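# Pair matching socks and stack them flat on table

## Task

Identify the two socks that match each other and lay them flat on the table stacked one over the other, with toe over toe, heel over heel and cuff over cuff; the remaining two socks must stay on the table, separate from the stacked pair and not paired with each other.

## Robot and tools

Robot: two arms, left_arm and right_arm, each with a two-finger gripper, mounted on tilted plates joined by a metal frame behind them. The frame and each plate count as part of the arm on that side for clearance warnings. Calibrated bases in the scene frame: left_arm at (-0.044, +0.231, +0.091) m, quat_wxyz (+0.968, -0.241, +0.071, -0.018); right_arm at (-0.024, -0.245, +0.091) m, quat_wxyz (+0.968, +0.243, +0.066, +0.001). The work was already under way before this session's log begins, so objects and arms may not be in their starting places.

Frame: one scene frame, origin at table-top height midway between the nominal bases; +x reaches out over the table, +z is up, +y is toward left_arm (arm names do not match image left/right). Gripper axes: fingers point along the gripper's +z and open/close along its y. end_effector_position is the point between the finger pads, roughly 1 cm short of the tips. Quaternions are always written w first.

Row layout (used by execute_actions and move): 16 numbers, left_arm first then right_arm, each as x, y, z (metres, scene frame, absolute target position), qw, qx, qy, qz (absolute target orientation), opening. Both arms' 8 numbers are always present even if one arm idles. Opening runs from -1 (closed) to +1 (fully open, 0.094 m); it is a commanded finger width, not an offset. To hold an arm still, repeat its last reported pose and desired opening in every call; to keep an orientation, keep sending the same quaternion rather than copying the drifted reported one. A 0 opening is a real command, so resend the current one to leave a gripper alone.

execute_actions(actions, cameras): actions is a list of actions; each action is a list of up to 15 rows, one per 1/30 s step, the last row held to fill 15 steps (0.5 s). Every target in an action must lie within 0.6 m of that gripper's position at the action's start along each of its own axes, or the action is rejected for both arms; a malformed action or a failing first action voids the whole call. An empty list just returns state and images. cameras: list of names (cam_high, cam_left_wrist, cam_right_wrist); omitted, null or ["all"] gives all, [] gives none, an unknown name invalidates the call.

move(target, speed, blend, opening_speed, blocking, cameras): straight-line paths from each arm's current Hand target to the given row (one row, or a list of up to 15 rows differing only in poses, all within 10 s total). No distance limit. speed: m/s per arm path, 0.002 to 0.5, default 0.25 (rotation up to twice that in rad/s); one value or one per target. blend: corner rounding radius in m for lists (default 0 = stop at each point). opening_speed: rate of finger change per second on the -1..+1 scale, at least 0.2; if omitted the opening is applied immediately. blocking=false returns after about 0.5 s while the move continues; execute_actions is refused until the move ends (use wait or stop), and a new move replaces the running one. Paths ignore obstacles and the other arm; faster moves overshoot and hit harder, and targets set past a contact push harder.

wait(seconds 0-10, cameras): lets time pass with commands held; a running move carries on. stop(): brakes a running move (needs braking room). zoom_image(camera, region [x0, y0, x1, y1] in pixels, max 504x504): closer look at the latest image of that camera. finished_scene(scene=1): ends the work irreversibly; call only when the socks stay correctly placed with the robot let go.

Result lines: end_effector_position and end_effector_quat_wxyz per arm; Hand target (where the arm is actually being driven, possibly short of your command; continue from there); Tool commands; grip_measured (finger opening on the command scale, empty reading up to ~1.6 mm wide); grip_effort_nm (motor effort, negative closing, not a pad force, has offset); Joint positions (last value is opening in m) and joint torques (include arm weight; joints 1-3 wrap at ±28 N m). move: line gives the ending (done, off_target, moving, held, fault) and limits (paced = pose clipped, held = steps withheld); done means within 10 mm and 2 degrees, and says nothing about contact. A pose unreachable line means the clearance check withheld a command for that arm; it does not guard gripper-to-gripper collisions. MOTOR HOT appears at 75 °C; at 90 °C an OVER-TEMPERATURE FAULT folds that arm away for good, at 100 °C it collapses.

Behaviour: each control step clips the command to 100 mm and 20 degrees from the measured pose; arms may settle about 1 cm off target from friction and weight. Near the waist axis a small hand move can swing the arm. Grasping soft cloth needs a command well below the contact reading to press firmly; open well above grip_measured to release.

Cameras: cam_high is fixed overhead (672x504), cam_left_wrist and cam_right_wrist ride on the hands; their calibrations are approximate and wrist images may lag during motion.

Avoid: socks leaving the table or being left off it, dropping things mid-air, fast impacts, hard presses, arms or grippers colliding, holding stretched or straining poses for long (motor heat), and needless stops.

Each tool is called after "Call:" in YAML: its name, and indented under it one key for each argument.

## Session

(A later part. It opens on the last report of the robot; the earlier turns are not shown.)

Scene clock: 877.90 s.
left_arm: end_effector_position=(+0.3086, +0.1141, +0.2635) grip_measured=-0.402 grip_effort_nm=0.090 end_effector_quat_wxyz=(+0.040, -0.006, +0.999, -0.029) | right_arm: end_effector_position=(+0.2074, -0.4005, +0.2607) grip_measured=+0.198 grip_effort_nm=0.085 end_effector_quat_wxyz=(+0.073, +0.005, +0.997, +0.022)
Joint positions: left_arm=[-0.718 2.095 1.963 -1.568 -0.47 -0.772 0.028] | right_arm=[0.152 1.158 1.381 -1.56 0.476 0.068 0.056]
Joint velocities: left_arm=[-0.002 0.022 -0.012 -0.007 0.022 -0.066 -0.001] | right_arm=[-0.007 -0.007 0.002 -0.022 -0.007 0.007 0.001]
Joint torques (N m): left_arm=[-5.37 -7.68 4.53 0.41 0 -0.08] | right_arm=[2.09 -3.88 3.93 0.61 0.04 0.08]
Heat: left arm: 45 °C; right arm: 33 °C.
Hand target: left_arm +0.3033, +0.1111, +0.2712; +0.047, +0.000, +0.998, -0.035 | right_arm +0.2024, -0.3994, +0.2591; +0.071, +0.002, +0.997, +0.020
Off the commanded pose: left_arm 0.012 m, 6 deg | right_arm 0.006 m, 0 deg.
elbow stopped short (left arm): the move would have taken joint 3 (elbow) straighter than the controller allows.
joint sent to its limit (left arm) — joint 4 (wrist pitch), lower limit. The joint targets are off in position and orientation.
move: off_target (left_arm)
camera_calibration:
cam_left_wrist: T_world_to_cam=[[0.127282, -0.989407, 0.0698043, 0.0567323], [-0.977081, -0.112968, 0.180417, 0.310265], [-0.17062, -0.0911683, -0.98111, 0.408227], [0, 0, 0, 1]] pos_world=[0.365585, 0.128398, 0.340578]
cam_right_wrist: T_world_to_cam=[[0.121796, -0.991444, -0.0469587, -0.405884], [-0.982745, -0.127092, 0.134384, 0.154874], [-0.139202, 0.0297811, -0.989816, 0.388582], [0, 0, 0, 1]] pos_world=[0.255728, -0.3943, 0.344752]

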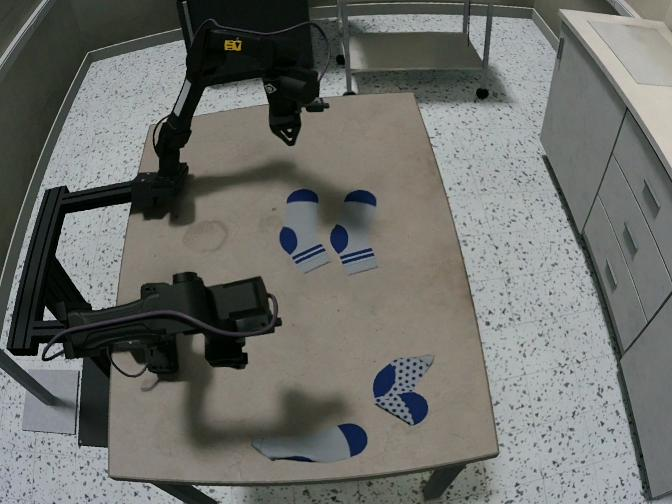

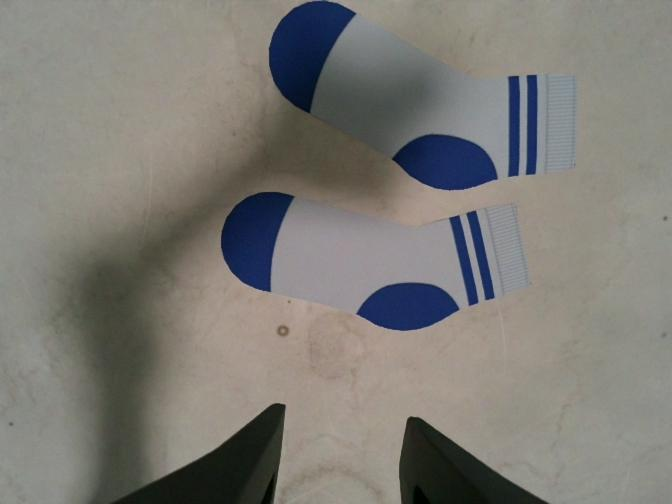

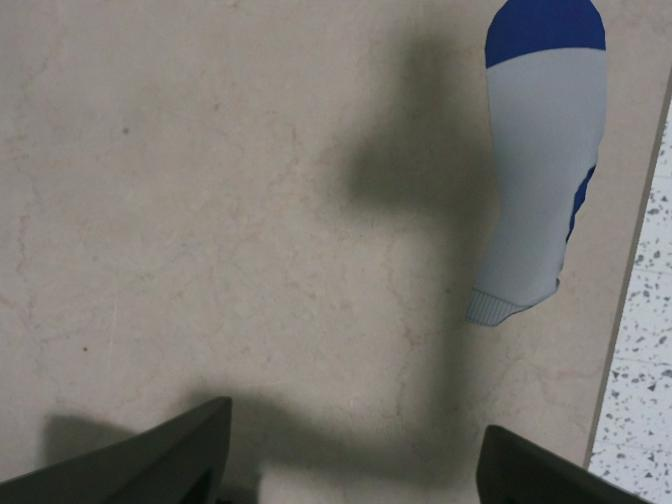

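Call:
move:
  target:
    - [0.40, 0.16, 0.15, 0, 0.7071, 0.7071, 0, -0.4, 0.33, -0.15, 0.18, 0, 0.616, 0.788, 0, -0.4]
    - [0.4507, 0.158, 0.07, 0, 0.7071, 0.7071, 0, -0.4, 0.4336, -0.075, 0.07, 0, 0.616, 0.788, 0, -0.4]
  blend: [0.03, 0]
  speed: 0.15

Call:
zoom_image:
  camera: "cam_high"
  region: [260, 120, 430, 290]

Scene clock: 919.23 s.
left_arm: end_effector_position=(+0.4425, +0.1601, +0.0694) grip_measured=-0.402 grip_effort_nm=0.095 end_effector_quat_wxyz=(-0.005, +0.708, +0.707, -0.009) | right_arm: end_effector_position=(+0.4375, -0.0717, +0.0758) grip_measured=-0.398 grip_effort_nm=-0.125 end_effector_quat_wxyz=(+0.000, +0.622, +0.783, +0.017)
Joint positions: left_arm=[-0.282 2.552 2.232 -1.279 -0.496 1.243 0.028] | right_arm=[0.496 2.691 2.285 -1.256 0.481 1.858 0.028]
Joint velocities: left_arm=[-0.012 -0.022 -0.017 -0.022 0.066 0.037 0] | right_arm=[-0.017 0.012 0.007 -0.051 0.007 -0.037 0.001]
Joint torques (N m): left_arm=[-5.63 -8.98 7.57 0.32 0 0.09] | right_arm=[6.99 -11.66 7.43 0.19 0.11 -0.08]
Heat: left arm: 42 °C; right arm: 33 °C.
Hand target: left_arm +0.4490, +0.1561, +0.0693; +0.004, +0.707, +0.707, -0.004 | right_arm +0.4354, -0.0714, +0.0701; +0.001, +0.615, +0.789, +0.005
Off the commanded pose: left_arm 0.008 m, 1 deg | right_arm 0.008 m, 2 deg.
move: done
camera_calibration:
cam_left_wrist: T_world_to_cam=[[-0.992787, -0.117767, 0.0224648, 0.458104], [-0.108541, 0.962465, 0.248756, -0.0800183], [-0.0509168, 0.244524, -0.968306, 0.137258], [0, 0, 0, 1]] pos_world=[0.453103, 0.0974014, 0.142522]
cam_right_wrist: T_world_to_cam=[[-0.937142, -0.345386, -0.0497413, 0.393197], [-0.343958, 0.89028, 0.298485, 0.228641], [-0.0588089, 0.296832, -0.953117, 0.209054], [0, 0, 0, 1]] pos_world=[0.459418, -0.129804, 0.150565]

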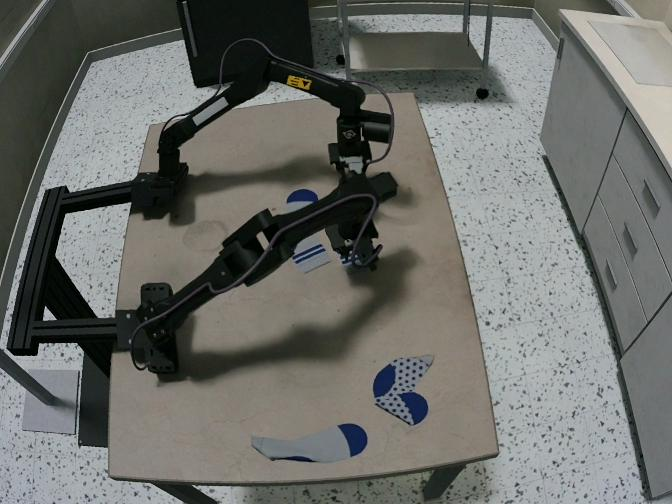

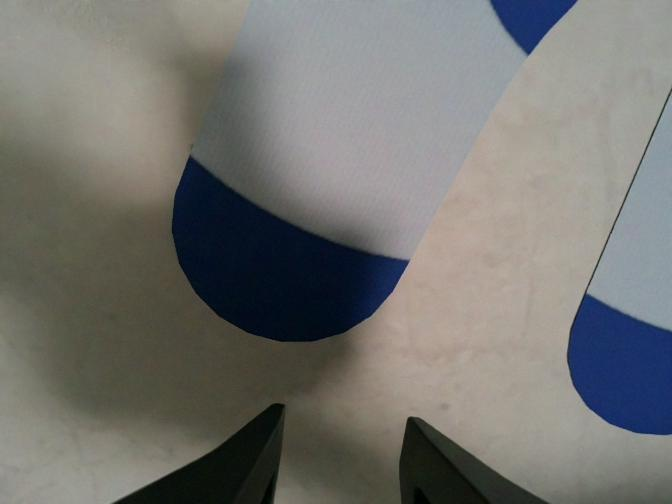

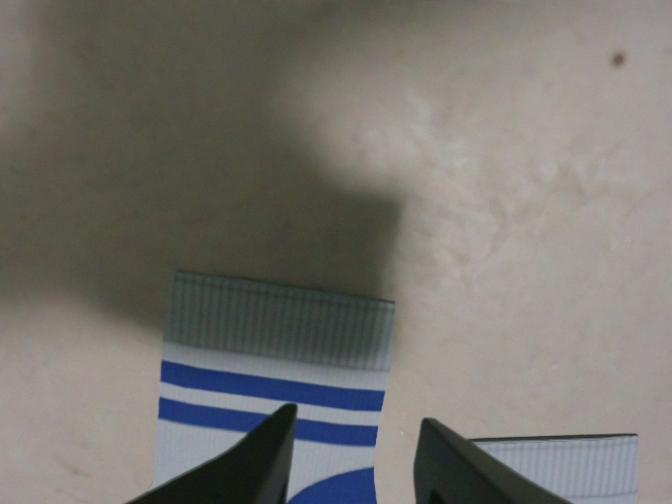

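Scaled by 2.965.

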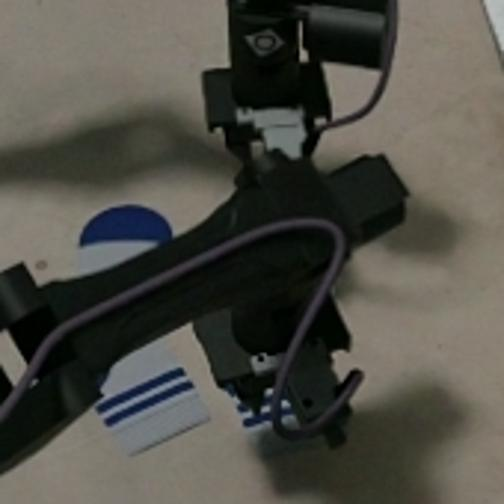

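Call:
move:
  target: [0.316, 0.182, 0.07, 0, 0.751, 0.660, 0, -0.4, 0.338, -0.044, 0.07, 0, 0.549, 0.836, 0, -0.4]
  speed: 0.15

Scene clock: 935.73 s.
left_arm: end_effector_position=(+0.3095, +0.1886, +0.0584) grip_measured=-0.402 grip_effort_nm=0.095 end_effector_quat_wxyz=(-0.022, +0.749, +0.662, -0.012) | right_arm: end_effector_position=(+0.3372, -0.0446, +0.0580) grip_measured=-0.398 grip_effort_nm=-0.129 end_effector_quat_wxyz=(-0.006, +0.548, +0.836, -0.014)
Joint positions: left_arm=[-0.308 2.064 1.314 -0.901 -0.506 1.315 0.028] | right_arm=[0.632 2.517 1.752 -1.035 0.468 1.858 0.028]
Joint velocities: left_arm=[0.012 0.012 -0.002 0.007 0.066 -0.022 -0.001] | right_arm=[0.002 -0.012 -0.012 -0.022 -0.066 -0.051 -0.001]
Joint torques (N m): left_arm=[-5.45 -9.73 4.07 0.35 0 0.03] | right_arm=[7.13 -15.12 4.01 0.46 -0.02 0.01]
Heat: left arm: 43 °C; right arm: 35 °C.
Hand target: left_arm +0.3148, +0.1842, +0.0711; -0.001, +0.751, +0.660, +0.000 | right_arm +0.3388, -0.0425, +0.0695; -0.001, +0.548, +0.836, +0.002
Off the commanded pose: left_arm 0.015 m, 3 deg | right_arm 0.012 m, 2 deg.
move: off_target (left_arm, right_arm)
camera_calibration:
cam_left_wrist: T_world_to_cam=[[-0.998791, 0.0020438, 0.0491194, 0.307383], [0.0151268, 0.963439, 0.267499, -0.158614], [-0.0467769, 0.267919, -0.962305, 0.106748], [0, 0, 0, 1]] pos_world=[0.314404, 0.123587, 0.130055]
cam_right_wrist: T_world_to_cam=[[-0.859169, -0.511615, 0.00886866, 0.270605], [-0.488808, 0.825747, 0.281441, 0.222327], [-0.151313, 0.23747, -0.959538, 0.206997], [0, 0, 0, 1]] pos_world=[0.372492, -0.0942957, 0.133649]

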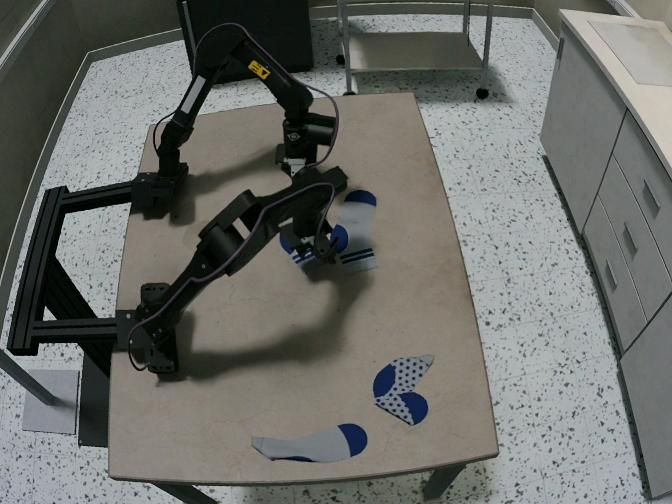

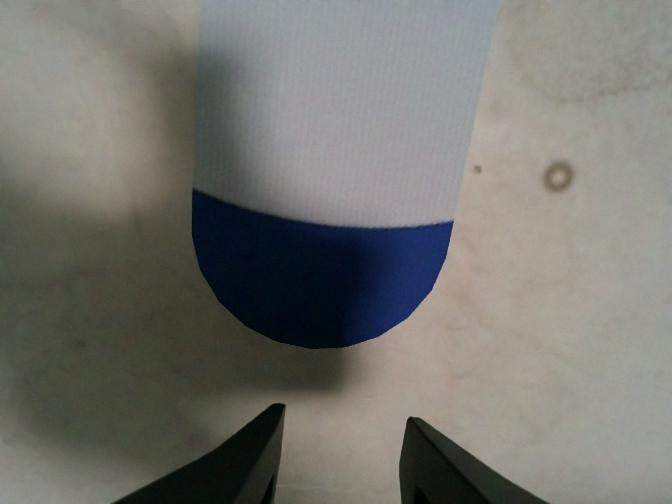

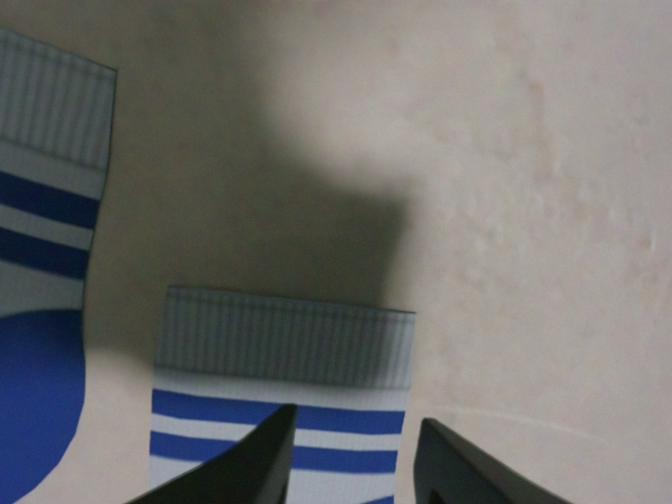

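Call:
move:
  target:
    - [0.4718, 0.1578, 0.08, 0, 0.8177, 0.5757, 0, -0.4, 0.4593, -0.051, 0.08, 0, 0.6225, 0.7826, 0, -0.4]
    - [0.4718, 0.1578, 0.02, 0, 0.8177, 0.5757, 0, -0.4, 0.4593, -0.051, 0.02, 0, 0.6225, 0.7826, 0, -0.4]
  speed: [0.15, 0.08]

Scene clock: 948.97 s.
left_arm: end_effector_position=(+0.4739, +0.1601, +0.0233) grip_measured=-0.402 grip_effort_nm=0.095 end_effector_quat_wxyz=(+0.001, +0.815, +0.580, +0.002) | right_arm: end_effector_position=(+0.4655, -0.0571, +0.0374) grip_measured=-0.398 grip_effort_nm=-0.129 end_effector_quat_wxyz=(+0.001, +0.632, +0.775, +0.013)
Joint positions: left_arm=[-0.225 2.731 2.429 -1.243 -0.51 1.65 0.028] | right_arm=[0.461 3.018 2.791 -1.424 0.489 1.847 0.028]
Joint velocities: left_arm=[-0.027 0.002 -0.002 -0.007 -0.037 -0.007 0] | right_arm=[-0.017 -0.007 -0.007 0.007 -0.007 -0.081 -0.001]
Joint torques (N m): left_arm=[-5.74 -10.36 4.51 0.38 0.04 0.04] | right_arm=[7.49 -12.75 4.11 0.57 0.11 -0.08]
Heat: left arm: 45 °C; right arm: 36 °C.
Hand target: left_arm +0.4725, +0.1552, +0.0183; +0.001, +0.818, +0.576, +0.000 | right_arm +0.4575, -0.0531, +0.0208; +0.000, +0.623, +0.782, -0.003
Off the commanded pose: left_arm 0.005 m, 1 deg | right_arm 0.019 m, 2 deg.
move: off_target (right_arm)
camera_calibration:
cam_left_wrist: T_world_to_cam=[[-0.977098, 0.212788, -0.00119394, 0.430523], [0.205518, 0.945139, 0.25392, -0.21129], [0.0551597, 0.247859, -0.967224, 0.0433767], [0, 0, 0, 1]] pos_world=[0.461694, 0.0973366, 0.0961198]
cam_right_wrist: T_world_to_cam=[[-0.945978, -0.321287, -0.0436049, 0.427816], [-0.319507, 0.900846, 0.293926, 0.226158], [-0.0551531, 0.291979, -0.954833, 0.167837], [0, 0, 0, 1]] pos_world=[0.48622, -0.115287, 0.112438]

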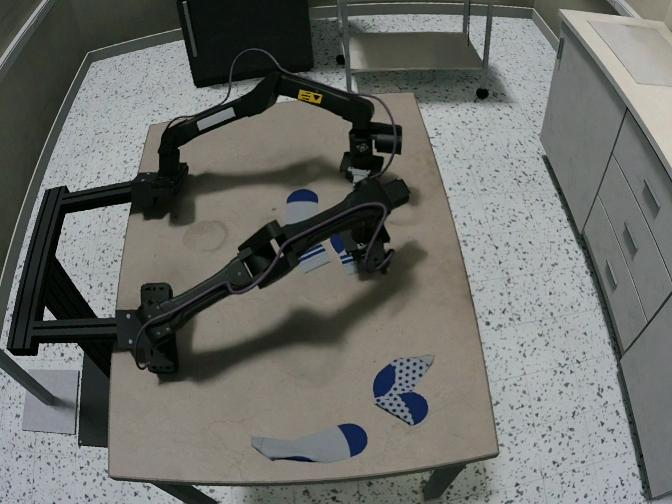

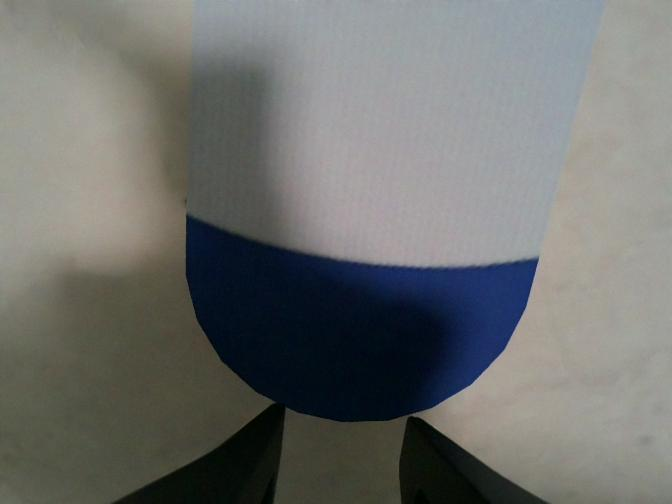

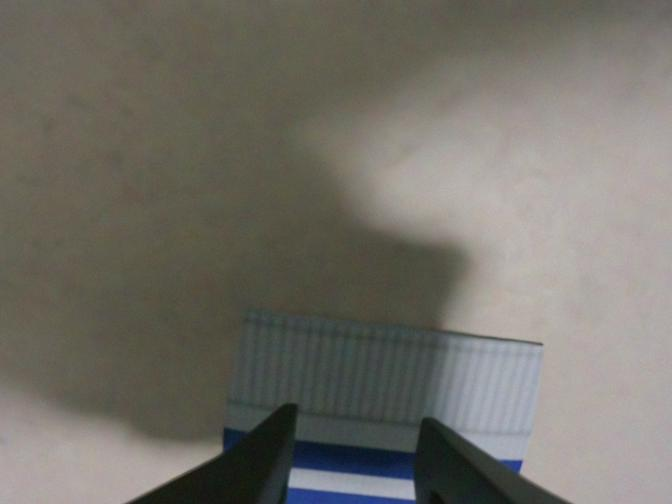

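Call:
move:
  target:
    - [0.4695, 0.1495, 0.003, 0, 0.8177, 0.5757, 0, -0.4, 0.449, -0.043, 0.0, 0, 0.6225, 0.7826, 0, -0.4]
  speed: 0.05

Scene clock: 957.53 s.
left_arm: end_effector_position=(+0.4695, +0.1541, +0.0105) grip_measured=-0.402 grip_effort_nm=0.095 end_effector_quat_wxyz=(-0.001, +0.816, +0.578, +0.001) | right_arm: end_effector_position=(+0.4576, -0.0504, +0.0209) grip_measured=-0.398 grip_effort_nm=-0.115 end_effector_quat_wxyz=(+0.006, +0.629, +0.778, +0.007)
Joint positions: left_arm=[-0.225 2.731 2.371 -1.189 -0.511 1.653 0.028] | right_arm=[0.466 2.964 2.602 -1.299 0.502 1.847 0.028]
Joint velocities: left_arm=[-0.002 -0.022 0.012 -0.007 -0.051 0.007 -0.001] | right_arm=[-0.017 0.012 -0.017 -0.037 -0.037 0.007 0]
Joint torques (N m): left_arm=[-5.45 -9.91 4.23 0.51 0 0.03] | right_arm=[7.2 -12.79 2.73 0.91 -0.04 -0.08]
Heat: left arm: 44 °C; right arm: 37 °C.
Hand target: left_arm +0.4689, +0.1497, +0.0032; +0.000, +0.818, +0.576, +0.000 | right_arm +0.4488, -0.0432, +0.0004; -0.001, +0.622, +0.783, -0.002
Off the commanded pose: left_arm 0.009 m, 0 deg | right_arm 0.024 m, 1 deg.
move: off_target (right_arm)
camera_calibration:
cam_left_wrist: T_world_to_cam=[[-0.976, 0.217749, 0.00309757, 0.426112], [0.211311, 0.943517, 0.255193, -0.203963], [0.0526452, 0.249722, -0.966885, 0.0336344], [0, 0, 0, 1]] pos_world=[0.457214, 0.0912581, 0.0832506]
cam_right_wrist: T_world_to_cam=[[-0.942789, -0.331069, -0.0392677, 0.419779], [-0.328446, 0.902136, 0.279775, 0.226839], [-0.0572001, 0.276666, -0.959262, 0.149921], [0, 0, 0, 1]] pos_world=[0.478842, -0.107141, 0.0968335]

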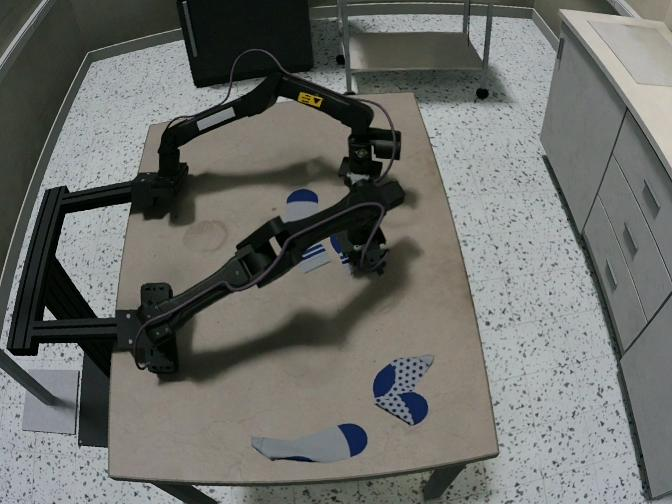

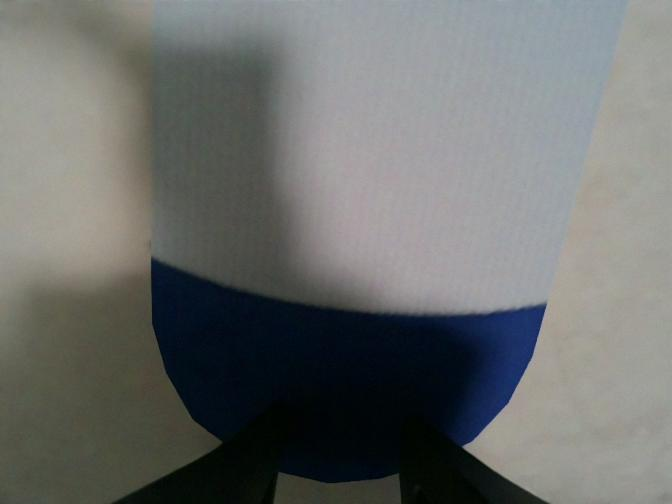

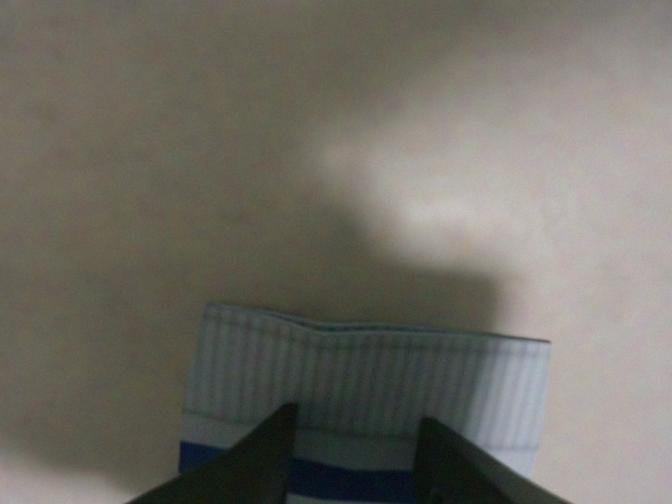

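Call:
move:
  target:
    - [0.4695, 0.1495, 0.003, 0, 0.8177, 0.5757, 0, -0.4, 0.4505, -0.052, 0.05, 0, 0.6225, 0.7826, 0, -0.4]
  speed: 0.08

Call:
move:
  target:
    - [0.4695, 0.1495, 0.003, 0, 0.8177, 0.5757, 0, -0.4, 0.4505, -0.052, 0.005, 0, 0.6225, 0.7826, 0, -0.4]
  speed: 0.05

Scene clock: 963.73 s.
left_arm: end_effector_position=(+0.4695, +0.1541, +0.0105) grip_measured=-0.402 grip_effort_nm=0.100 end_effector_quat_wxyz=(-0.001, +0.816, +0.578, +0.001) | right_arm: end_effector_position=(+0.4472, -0.0582, +0.0288) grip_measured=-0.398 grip_effort_nm=-0.120 end_effector_quat_wxyz=(-0.006, +0.623, +0.782, -0.014)
Joint positions: left_arm=[-0.225 2.731 2.371 -1.189 -0.511 1.654 0.028] | right_arm=[0.468 2.961 2.63 -1.386 0.496 1.863 0.028]
Joint velocities: left_arm=[0.012 0.002 0.002 -0.037 -0.007 0.037 0] | right_arm=[-0.002 -0.012 -0.002 -0.037 0.081 -0.022 0]
Joint torques (N m): left_arm=[-5.65 -9.83 4.81 0.52 0.02 0.02] | right_arm=[9.5 -16.46 7.39 0.09 -0.03 0.09]
Heat: left arm: 44 °C; right arm: 39 °C.
Hand target: left_arm +0.4692, +0.1496, +0.0031; +0.000, +0.818, +0.576, +0.000 | right_arm +0.4500, -0.0522, +0.0494; +0.000, +0.622, +0.783, +0.001
Off the commanded pose: left_arm 0.009 m, 0 deg | right_arm 0.022 m, 2 deg.
move: off_target (right_arm)
camera_calibration:
cam_left_wrist: T_world_to_cam=[[-0.975917, 0.218121, 0.0030987, 0.426015], [0.211672, 0.943436, 0.255192, -0.20412], [0.0527393, 0.249702, -0.966885, 0.0335934], [0, 0, 0, 1]] pos_world=[0.45719, 0.0912627, 0.0832506]
cam_right_wrist: T_world_to_cam=[[-0.938991, -0.34381, 0.00955332, 0.403897], [-0.327746, 0.90285, 0.278288, 0.228031], [-0.104303, 0.258179, -0.96045, 0.179122], [0, 0, 0, 1]] pos_world=[0.472675, -0.11326, 0.104721]

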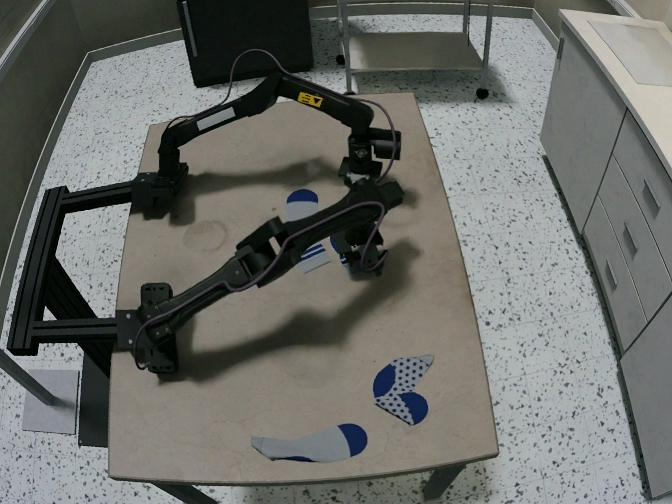

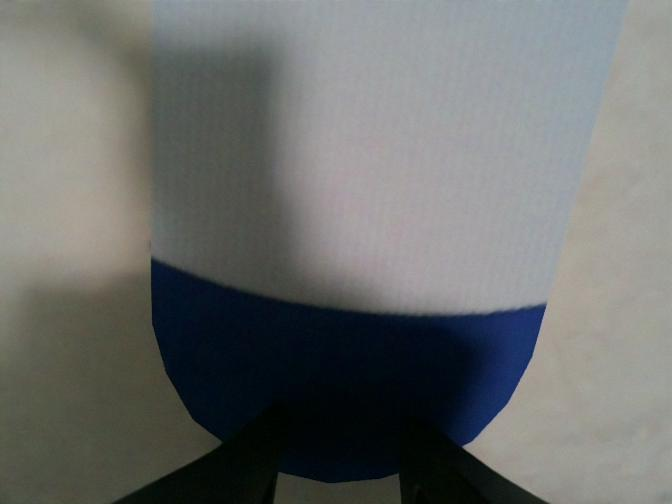

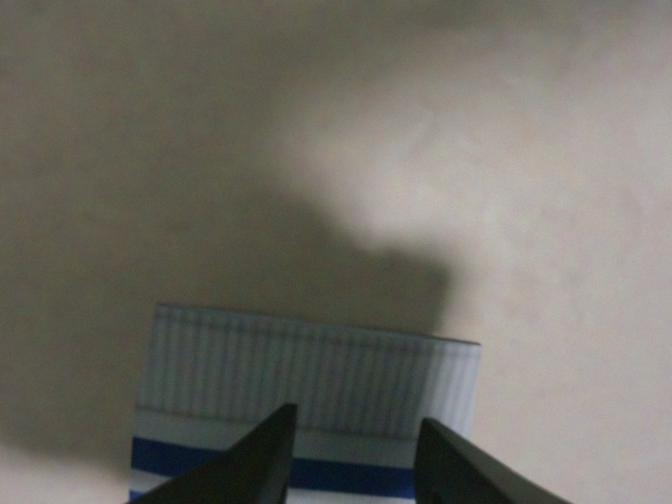

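Scene clock: 965.10 s.
left_arm: end_effector_position=(+0.4695, +0.1541, +0.0105) grip_measured=-0.402 grip_effort_nm=0.085 end_effector_quat_wxyz=(-0.001, +0.816, +0.578, +0.001) | right_arm: end_effector_position=(+0.4478, -0.0536, +0.0214) grip_measured=-0.398 grip_effort_nm=-0.105 end_effector_quat_wxyz=(-0.002, +0.618, +0.786, -0.006)
Joint positions: left_arm=[-0.225 2.731 2.371 -1.189 -0.511 1.654 0.028] | right_arm=[0.468 2.936 2.546 -1.306 0.498 1.839 0.028]
Joint velocities: left_arm=[-0.002 0.002 -0.002 -0.037 0.022 0.007 0] | right_arm=[0.007 -0.012 -0.007 -0.022 -0.066 -0.007 0]
Joint torques (N m): left_arm=[-5.59 -9.94 4.57 0.47 0.02 0.05] | right_arm=[6.16 -13.87 3.06 1.07 0.01 -0.11]
Heat: left arm: 44 °C; right arm: 39 °C.
Hand target: left_arm +0.4692, +0.1496, +0.0031; +0.000, +0.818, +0.576, +0.000 | right_arm +0.4503, -0.0523, +0.0056; -0.001, +0.623, +0.782, -0.002
Off the commanded pose: left_arm 0.009 m, 0 deg | right_arm 0.017 m, 1 deg.
move: off_target (right_arm)
camera_calibration:
cam_left_wrist: T_world_to_cam=[[-0.975917, 0.218121, 0.0030987, 0.426015], [0.211672, 0.943436, 0.255192, -0.20412], [0.0527393, 0.249702, -0.966885, 0.0335934], [0, 0, 0, 1]] pos_world=[0.45719, 0.0912627, 0.0832506]
cam_right_wrist: T_world_to_cam=[[-0.934403, -0.356098, -0.00925033, 0.403772], [-0.344335, 0.896277, 0.279502, 0.233244], [-0.0912394, 0.264353, -0.9601, 0.165306], [0, 0, 0, 1]] pos_world=[0.472682, -0.108968, 0.0972533]

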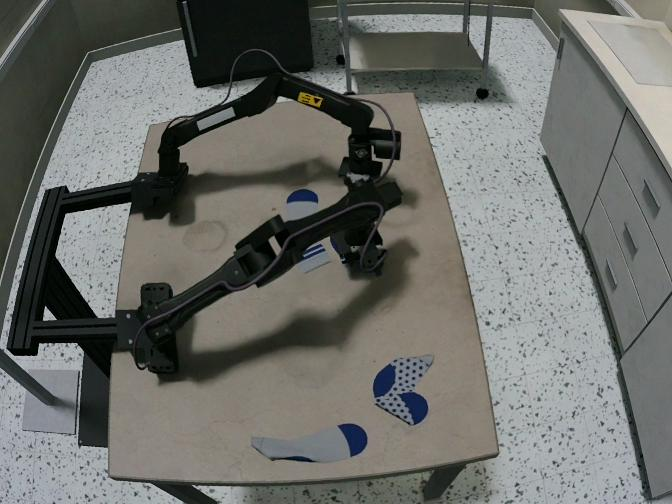

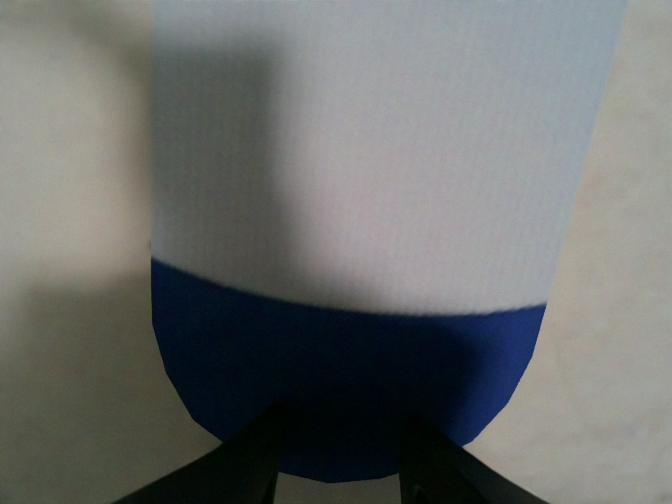

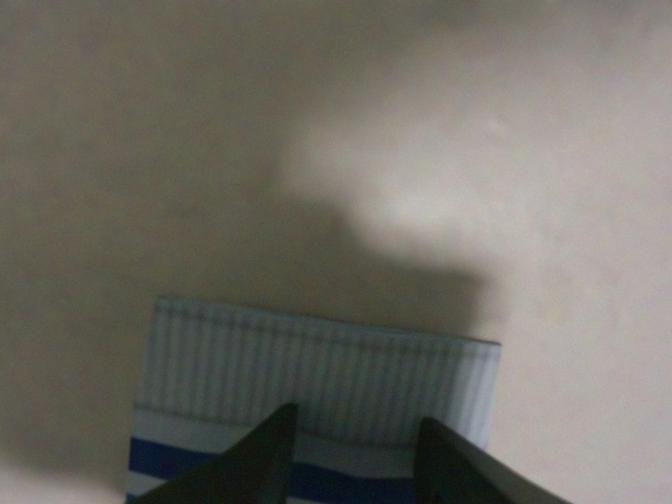

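Call:
move:
  target:
    - [0.4695, 0.1495, 0.003, 0, 0.8177, 0.5757, 0, -0.4, 0.458, -0.070, 0.06, 0, 0.6225, 0.7826, 0, -0.4]
    - [0.4695, 0.1495, 0.003, 0, 0.8177, 0.5757, 0, -0.4, 0.458, -0.070, 0.005, 0, 0.6225, 0.7826, 0, -0.4]
  speed: [0.08, 0.05]
  cameras: ["cam_right_wrist"]

Scene clock: 970.40 s.
left_arm: end_effector_position=(+0.4695, +0.1541, +0.0105) grip_measured=-0.402 grip_effort_nm=0.095 end_effector_quat_wxyz=(-0.001, +0.816, +0.578, +0.001) | right_arm: end_effector_position=(+0.4533, -0.0671, +0.0215) grip_measured=-0.398 grip_effort_nm=-0.100 end_effector_quat_wxyz=(-0.003, +0.615, +0.788, -0.004)
Joint positions: left_arm=[-0.225 2.731 2.371 -1.189 -0.511 1.654 0.028] | right_arm=[0.443 2.903 2.51 -1.287 0.498 1.802 0.028]
Joint velocities: left_arm=[0.002 -0.007 -0.002 -0.022 0.022 -0.022 -0.001] | right_arm=[0.002 0.002 -0.012 0.022 0.022 -0.051 0]
Joint torques (N m): left_arm=[-5.6 -9.87 4.7 0.49 -0.01 0.03] | right_arm=[5.6 -14.09 3.32 1.06 0.05 -0.09]
Heat: left arm: 44 °C; right arm: 40 °C.
Hand target: left_arm +0.4692, +0.1496, +0.0031; +0.000, +0.818, +0.576, +0.000 | right_arm +0.4575, -0.0705, +0.0055; +0.000, +0.623, +0.783, -0.002
Off the commanded pose: left_arm 0.009 m, 0 deg | right_arm 0.017 m, 1 deg.
move: off_target (right_arm)
camera_calibration:
cam_right_wrist: T_world_to_cam=[[-0.931542, -0.363484, -0.0104327, 0.402362], [-0.351394, 0.892436, 0.282985, 0.250103], [-0.0935497, 0.267278, -0.959068, 0.170695], [0, 0, 0, 1]] pos_world=[0.47867, -0.122573, 0.0971307]
Images, in order (width x height): cam_right_wrist 672x504.

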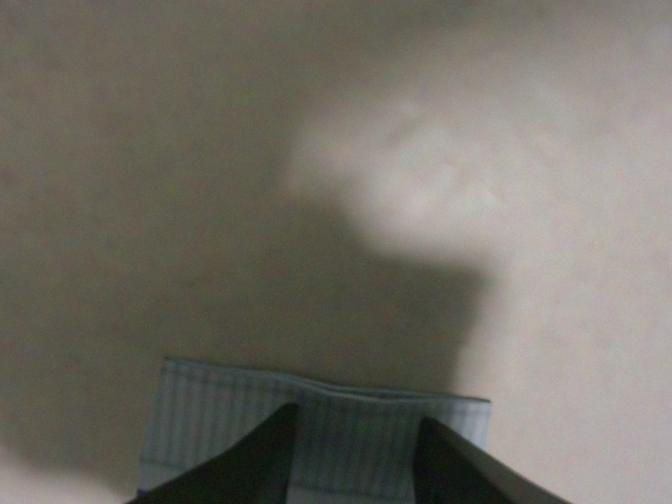

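Call:
move:
  target:
    - [0.4695, 0.1495, -0.004, 0, 0.8177, 0.5757, 0, -1, 0.458, -0.068, 0.0, 0, 0.6225, 0.7826, 0, -1]
  opening_speed: 0.5

Scene clock: 974.23 s.
left_arm: end_effector_position=(+0.4750, +0.1523, +0.0099) grip_measured=-0.993 grip_effort_nm=-0.408 end_effector_quat_wxyz=(+0.007, +0.815, +0.580, +0.008) | right_arm: end_effector_position=(+0.4622, -0.0643, +0.0211) grip_measured=-0.986 grip_effort_nm=-0.784 end_effector_quat_wxyz=(+0.006, +0.622, +0.783, +0.011)
Joint positions: left_arm=[-0.225 2.731 2.367 -1.159 -0.511 1.661 0] | right_arm=[0.441 2.903 2.509 -1.245 0.502 1.797 0.001]
Joint velocities: left_arm=[-0.002 -0.002 0.012 -0.125 0.051 -0.095 -0.001] | right_arm=[0.002 -0.002 -0.002 0.051 -0.037 0.007 0]
Joint torques (N m): left_arm=[-5.27 -9.44 3.51 0.43 -0.01 0.1] | right_arm=[5.63 -13.45 2.99 0.82 0 -0.08]
Heat: left arm: 44 °C; right arm: 40 °C.
Hand target: left_arm +0.4689, +0.1496, -0.0038; +0.000, +0.818, +0.576, +0.000 | right_arm +0.4575, -0.0682, +0.0005; +0.000, +0.623, +0.783, -0.001
Off the commanded pose: left_arm 0.015 m, 1 deg | right_arm 0.022 m, 1 deg.
move: off_target (left_arm, right_arm)
camera_calibration:
cam_left_wrist: T_world_to_cam=[[-0.976927, 0.212646, -0.0198613, 0.433359], [0.200754, 0.946047, 0.254349, -0.198575], [0.0728761, 0.244493, -0.966909, 0.024323], [0, 0, 0, 1]] pos_world=[0.461453, 0.0897623, 0.0826326]
cam_right_wrist: T_world_to_cam=[[-0.936607, -0.347337, -0.0460998, 0.415793], [-0.345763, 0.894929, 0.282047, 0.248368], [-0.0567094, 0.280107, -0.958292, 0.154157], [0, 0, 0, 1]] pos_world=[0.484053, -0.121031, 0.0968437]

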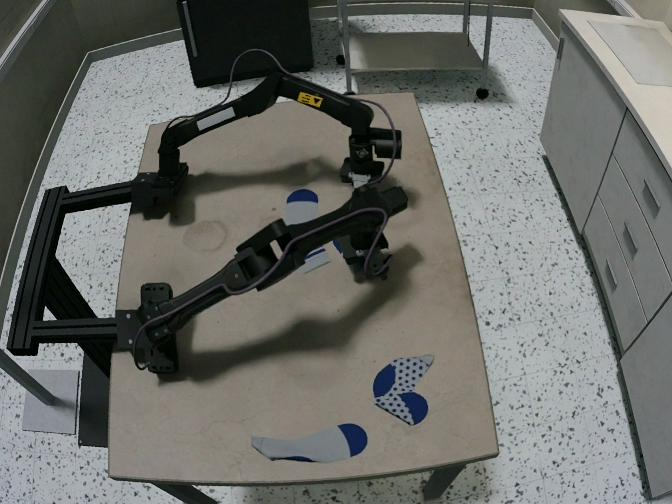

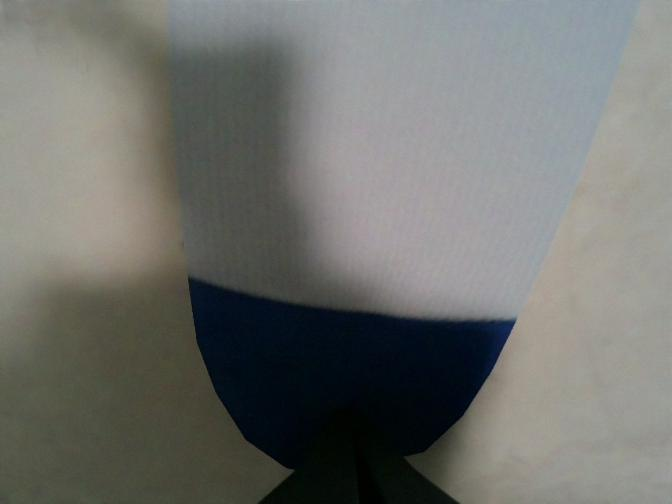

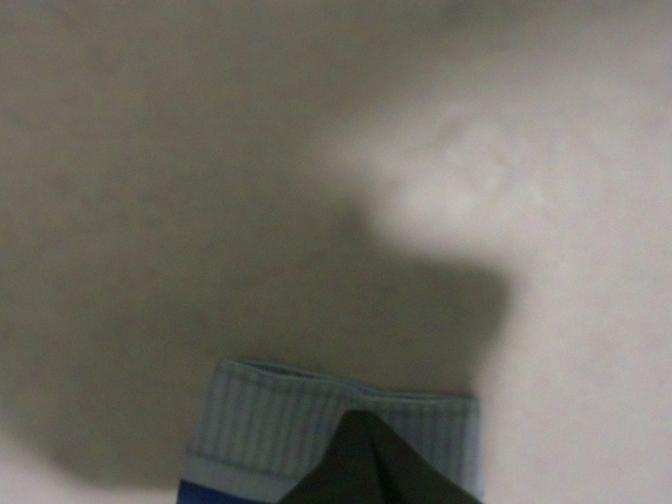

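Call:
move:
  target:
    - [0.465, 0.146, -0.004, 0, 0.8177, 0.5757, 0, -0.4, 0.458, -0.068, 0.0, 0, 0.6225, 0.7826, 0, -1]
    - [0.465, 0.146, -0.016, 0, 0.8177, 0.5757, 0, -0.4, 0.458, -0.068, 0.0, 0, 0.6225, 0.7826, 0, -1]
  speed: 0.04
  cameras: ["cam_left_wrist"]

Call:
move:
  target:
    - [0.465, 0.146, -0.016, 0, 0.8177, 0.5757, 0, -1, 0.458, -0.068, 0.0, 0, 0.6225, 0.7826, 0, -1]
  opening_speed: 0.4
  cameras: ["cam_left_wrist"]

Scene clock: 980.43 s.
left_arm: end_effector_position=(+0.4763, +0.1513, +0.0082) grip_measured=-0.402 grip_effort_nm=0.100 end_effector_quat_wxyz=(+0.014, +0.812, +0.583, +0.016) | right_arm: end_effector_position=(+0.4622, -0.0643, +0.0211) grip_measured=-0.986 grip_effort_nm=-0.779 end_effector_quat_wxyz=(+0.006, +0.621, +0.783, +0.011)
Joint positions: left_arm=[-0.226 2.708 2.314 -1.106 -0.514 1.664 0.028] | right_arm=[0.441 2.903 2.509 -1.245 0.502 1.797 0.001]
Joint velocities: left_arm=[-0.012 -0.007 -0.012 -0.037 -0.066 -0.037 0.001] | right_arm=[0.007 -0.002 0.022 0.007 -0.081 -0.007 0]
Joint torques (N m): left_arm=[-4.86 -8.73 1.84 0.55 0.02 0.07] | right_arm=[5.63 -13.45 2.96 0.83 0 -0.08]
Heat: left arm: 45 °C; right arm: 40 °C.
Hand target: left_arm +0.4636, +0.1467, -0.0152; +0.000, +0.817, +0.576, -0.001 | right_arm +0.4575, -0.0682, +0.0004; +0.000, +0.622, +0.783, -0.001
Off the commanded pose: left_arm 0.027 m, 3 deg | right_arm 0.022 m, 1 deg.
move: off_target (left_arm, right_arm)
camera_calibration:
cam_left_wrist: T_world_to_cam=[[-0.977856, 0.20547, -0.0397546, 0.436527], [0.188768, 0.947968, 0.256367, -0.192074], [0.0903619, 0.243186, -0.965762, 0.0147021], [0, 0, 0, 1]] pos_world=[0.461789, 0.0888109, 0.0807941]
Images, in order (width x height): cam_left_wrist 672x504.

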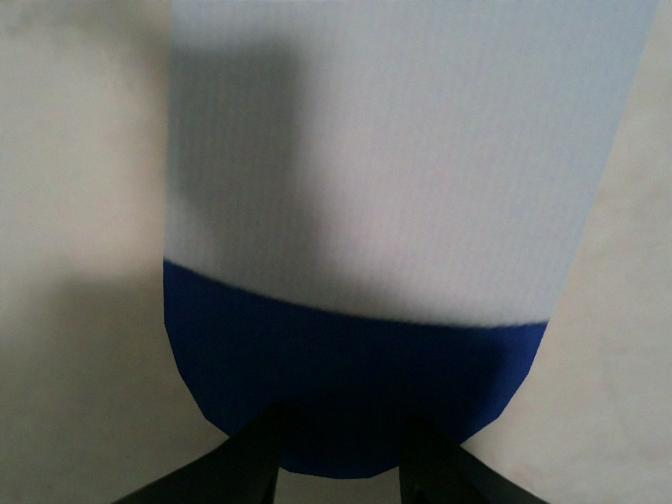

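Scene clock: 982.13 s.
left_arm: end_effector_position=(+0.4749, +0.1519, +0.0084) grip_measured=-0.988 grip_effort_nm=-0.652 end_effector_quat_wxyz=(+0.012, +0.813, +0.581, +0.015) | right_arm: end_effector_position=(+0.4622, -0.0643, +0.0211) grip_measured=-0.986 grip_effort_nm=-0.774 end_effector_quat_wxyz=(+0.006, +0.621, +0.783, +0.011)
Joint positions: left_arm=[-0.226 2.705 2.308 -1.108 -0.516 1.665 0.001] | right_arm=[0.441 2.903 2.509 -1.245 0.502 1.797 0.001]
Joint velocities: left_arm=[-0.012 -0.017 0.002 0.007 0.007 0.007 0] | right_arm=[-0.007 0.002 0.002 -0.051 0.022 0.022 0]
Joint torques (N m): left_arm=[-4.75 -8.55 2.59 0.52 0.07 0.02] | right_arm=[5.63 -13.46 2.95 0.83 0 -0.08]
Heat: left arm: 45 °C; right arm: 40 °C.
Hand target: left_arm +0.4637, +0.1466, -0.0148; +0.000, +0.817, +0.576, +0.000 | right_arm +0.4575, -0.0682, +0.0004; +0.000, +0.622, +0.783, -0.001
Off the commanded pose: left_arm 0.027 m, 2 deg | right_arm 0.022 m, 1 deg.
move: off_target (left_arm, right_arm)
camera_calibration:
cam_left_wrist: T_world_to_cam=[[-0.977359, 0.208563, -0.0356621, 0.434236], [0.192577, 0.946636, 0.258447, -0.194055], [0.0876616, 0.245728, -0.965367, 0.0157724], [0, 0, 0, 1]] pos_world=[0.460392, 0.0892583, 0.0808649]
Images, in order (width x height): cam_left_wrist 672x504.

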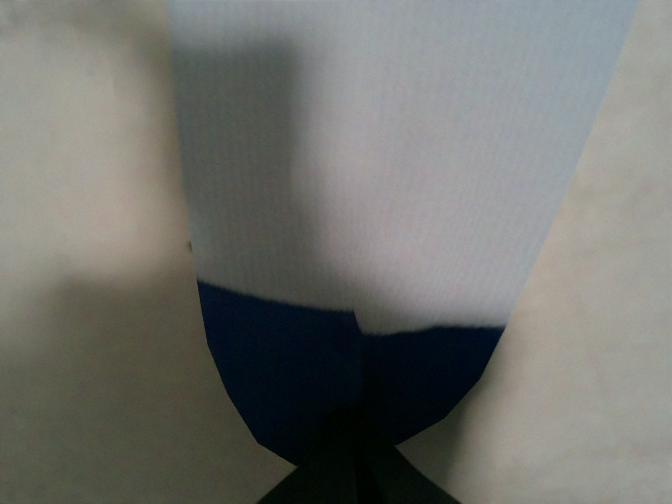

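Call:
move:
  target:
    - [0.474, 0.150, 0.14, 0, 0.8177, 0.5757, 0, -1, 0.460, -0.065, 0.15, 0, 0.6225, 0.7826, 0, -1]
  speed: 0.08

Call:
zoom_image:
  camera: "cam_high"
  region: [260, 100, 430, 290]

Scene clock: 994.87 s.
left_arm: end_effector_position=(+0.4760, +0.1520, +0.1089) grip_measured=-0.989 grip_effort_nm=-0.579 end_effector_quat_wxyz=(+0.019, +0.816, +0.577, +0.018) | right_arm: end_effector_position=(+0.4660, -0.0668, +0.1359) grip_measured=-0.986 grip_effort_nm=-0.769 end_effector_quat_wxyz=(+0.023, +0.628, +0.776, +0.055)
Joint positions: left_arm=[-0.32 2.762 2.773 -1.552 -0.516 1.576 0.001] | right_arm=[0.538 2.848 2.81 -1.546 0.494 1.875 0.001]
Joint velocities: left_arm=[-0.012 -0.007 -0.007 -0.007 -0.022 -0.007 0.001] | right_arm=[-0.007 0.017 0.012 0.051 0.007 -0.022 0]
Joint torques (N m): left_arm=[-7.76 -14.58 5.18 0.16 -0.02 -0.06] | right_arm=[8.96 -16.95 4.05 0.35 0 0.09]
Heat: left arm: 45 °C; right arm: 40 °C.
Hand target: left_arm +0.4760, +0.1500, +0.1388; +0.038, +0.817, +0.575, +0.031 | right_arm +0.4587, -0.0653, +0.1495; +0.023, +0.622, +0.781, +0.055
Off the commanded pose: left_arm 0.031 m, 3 deg | right_arm 0.015 m, 7 deg.
joint sent to its limit (left arm) — joint 4 (wrist pitch), lower limit. The joint targets are off in orientation, not in position.
joint sent to its limit (right arm) — joint 4 (wrist pitch), lower limit. The joint targets are off in orientation, not in position.
move: off_target (left_arm, right_arm)
camera_calibration:
cam_left_wrist: T_world_to_cam=[[-0.974517, 0.218646, -0.0501027, 0.437545], [0.199384, 0.946667, 0.253115, -0.223017], [0.102773, 0.236675, -0.966138, 0.107001], [0, 0, 0, 1]] pos_world=[0.459864, 0.0901309, 0.181748]
cam_right_wrist: T_world_to_cam=[[-0.935359, -0.325459, -0.138493, 0.437175], [-0.352733, 0.887258, 0.29724, 0.220168], [0.0261393, 0.326877, -0.944705, 0.227798], [0, 0, 0, 1]] pos_world=[0.480622, -0.127526, 0.210305]

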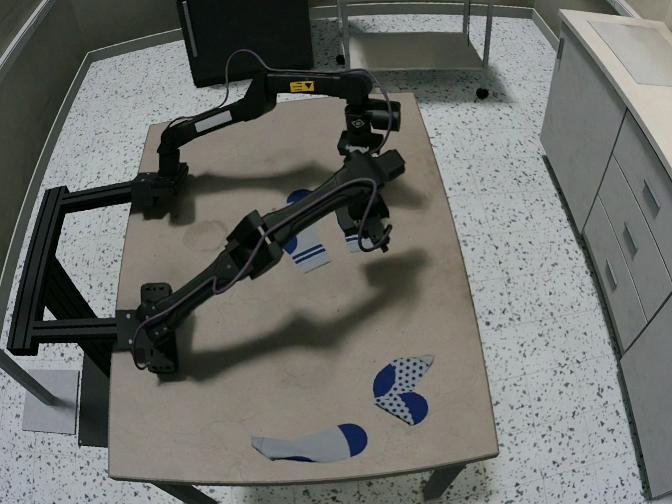

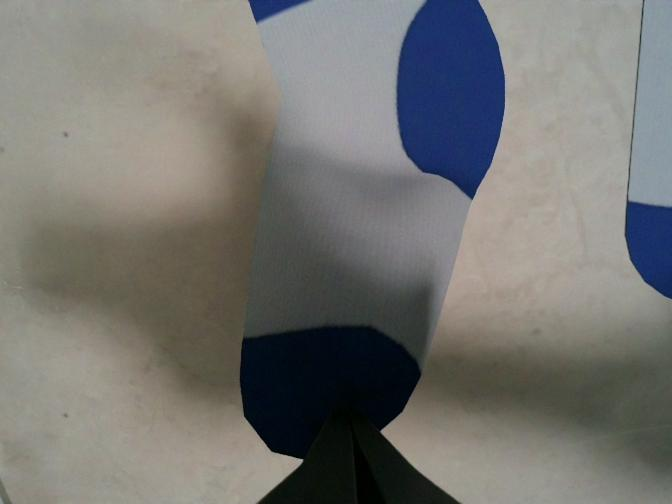

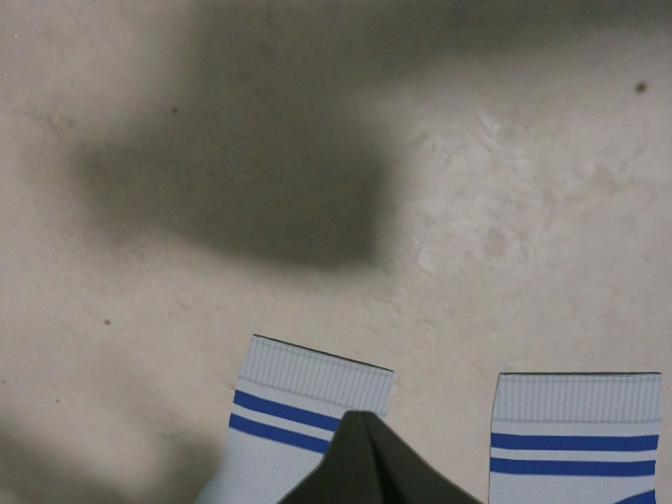

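Scaled by 2.653.

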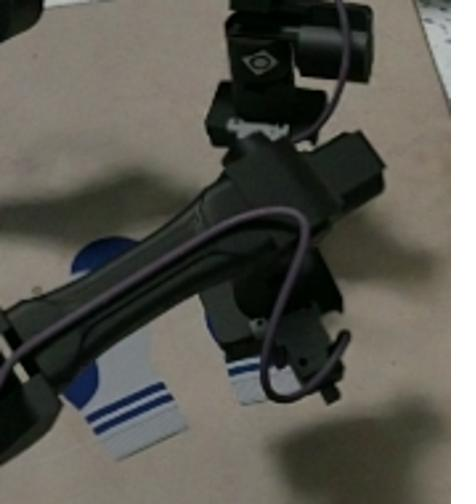

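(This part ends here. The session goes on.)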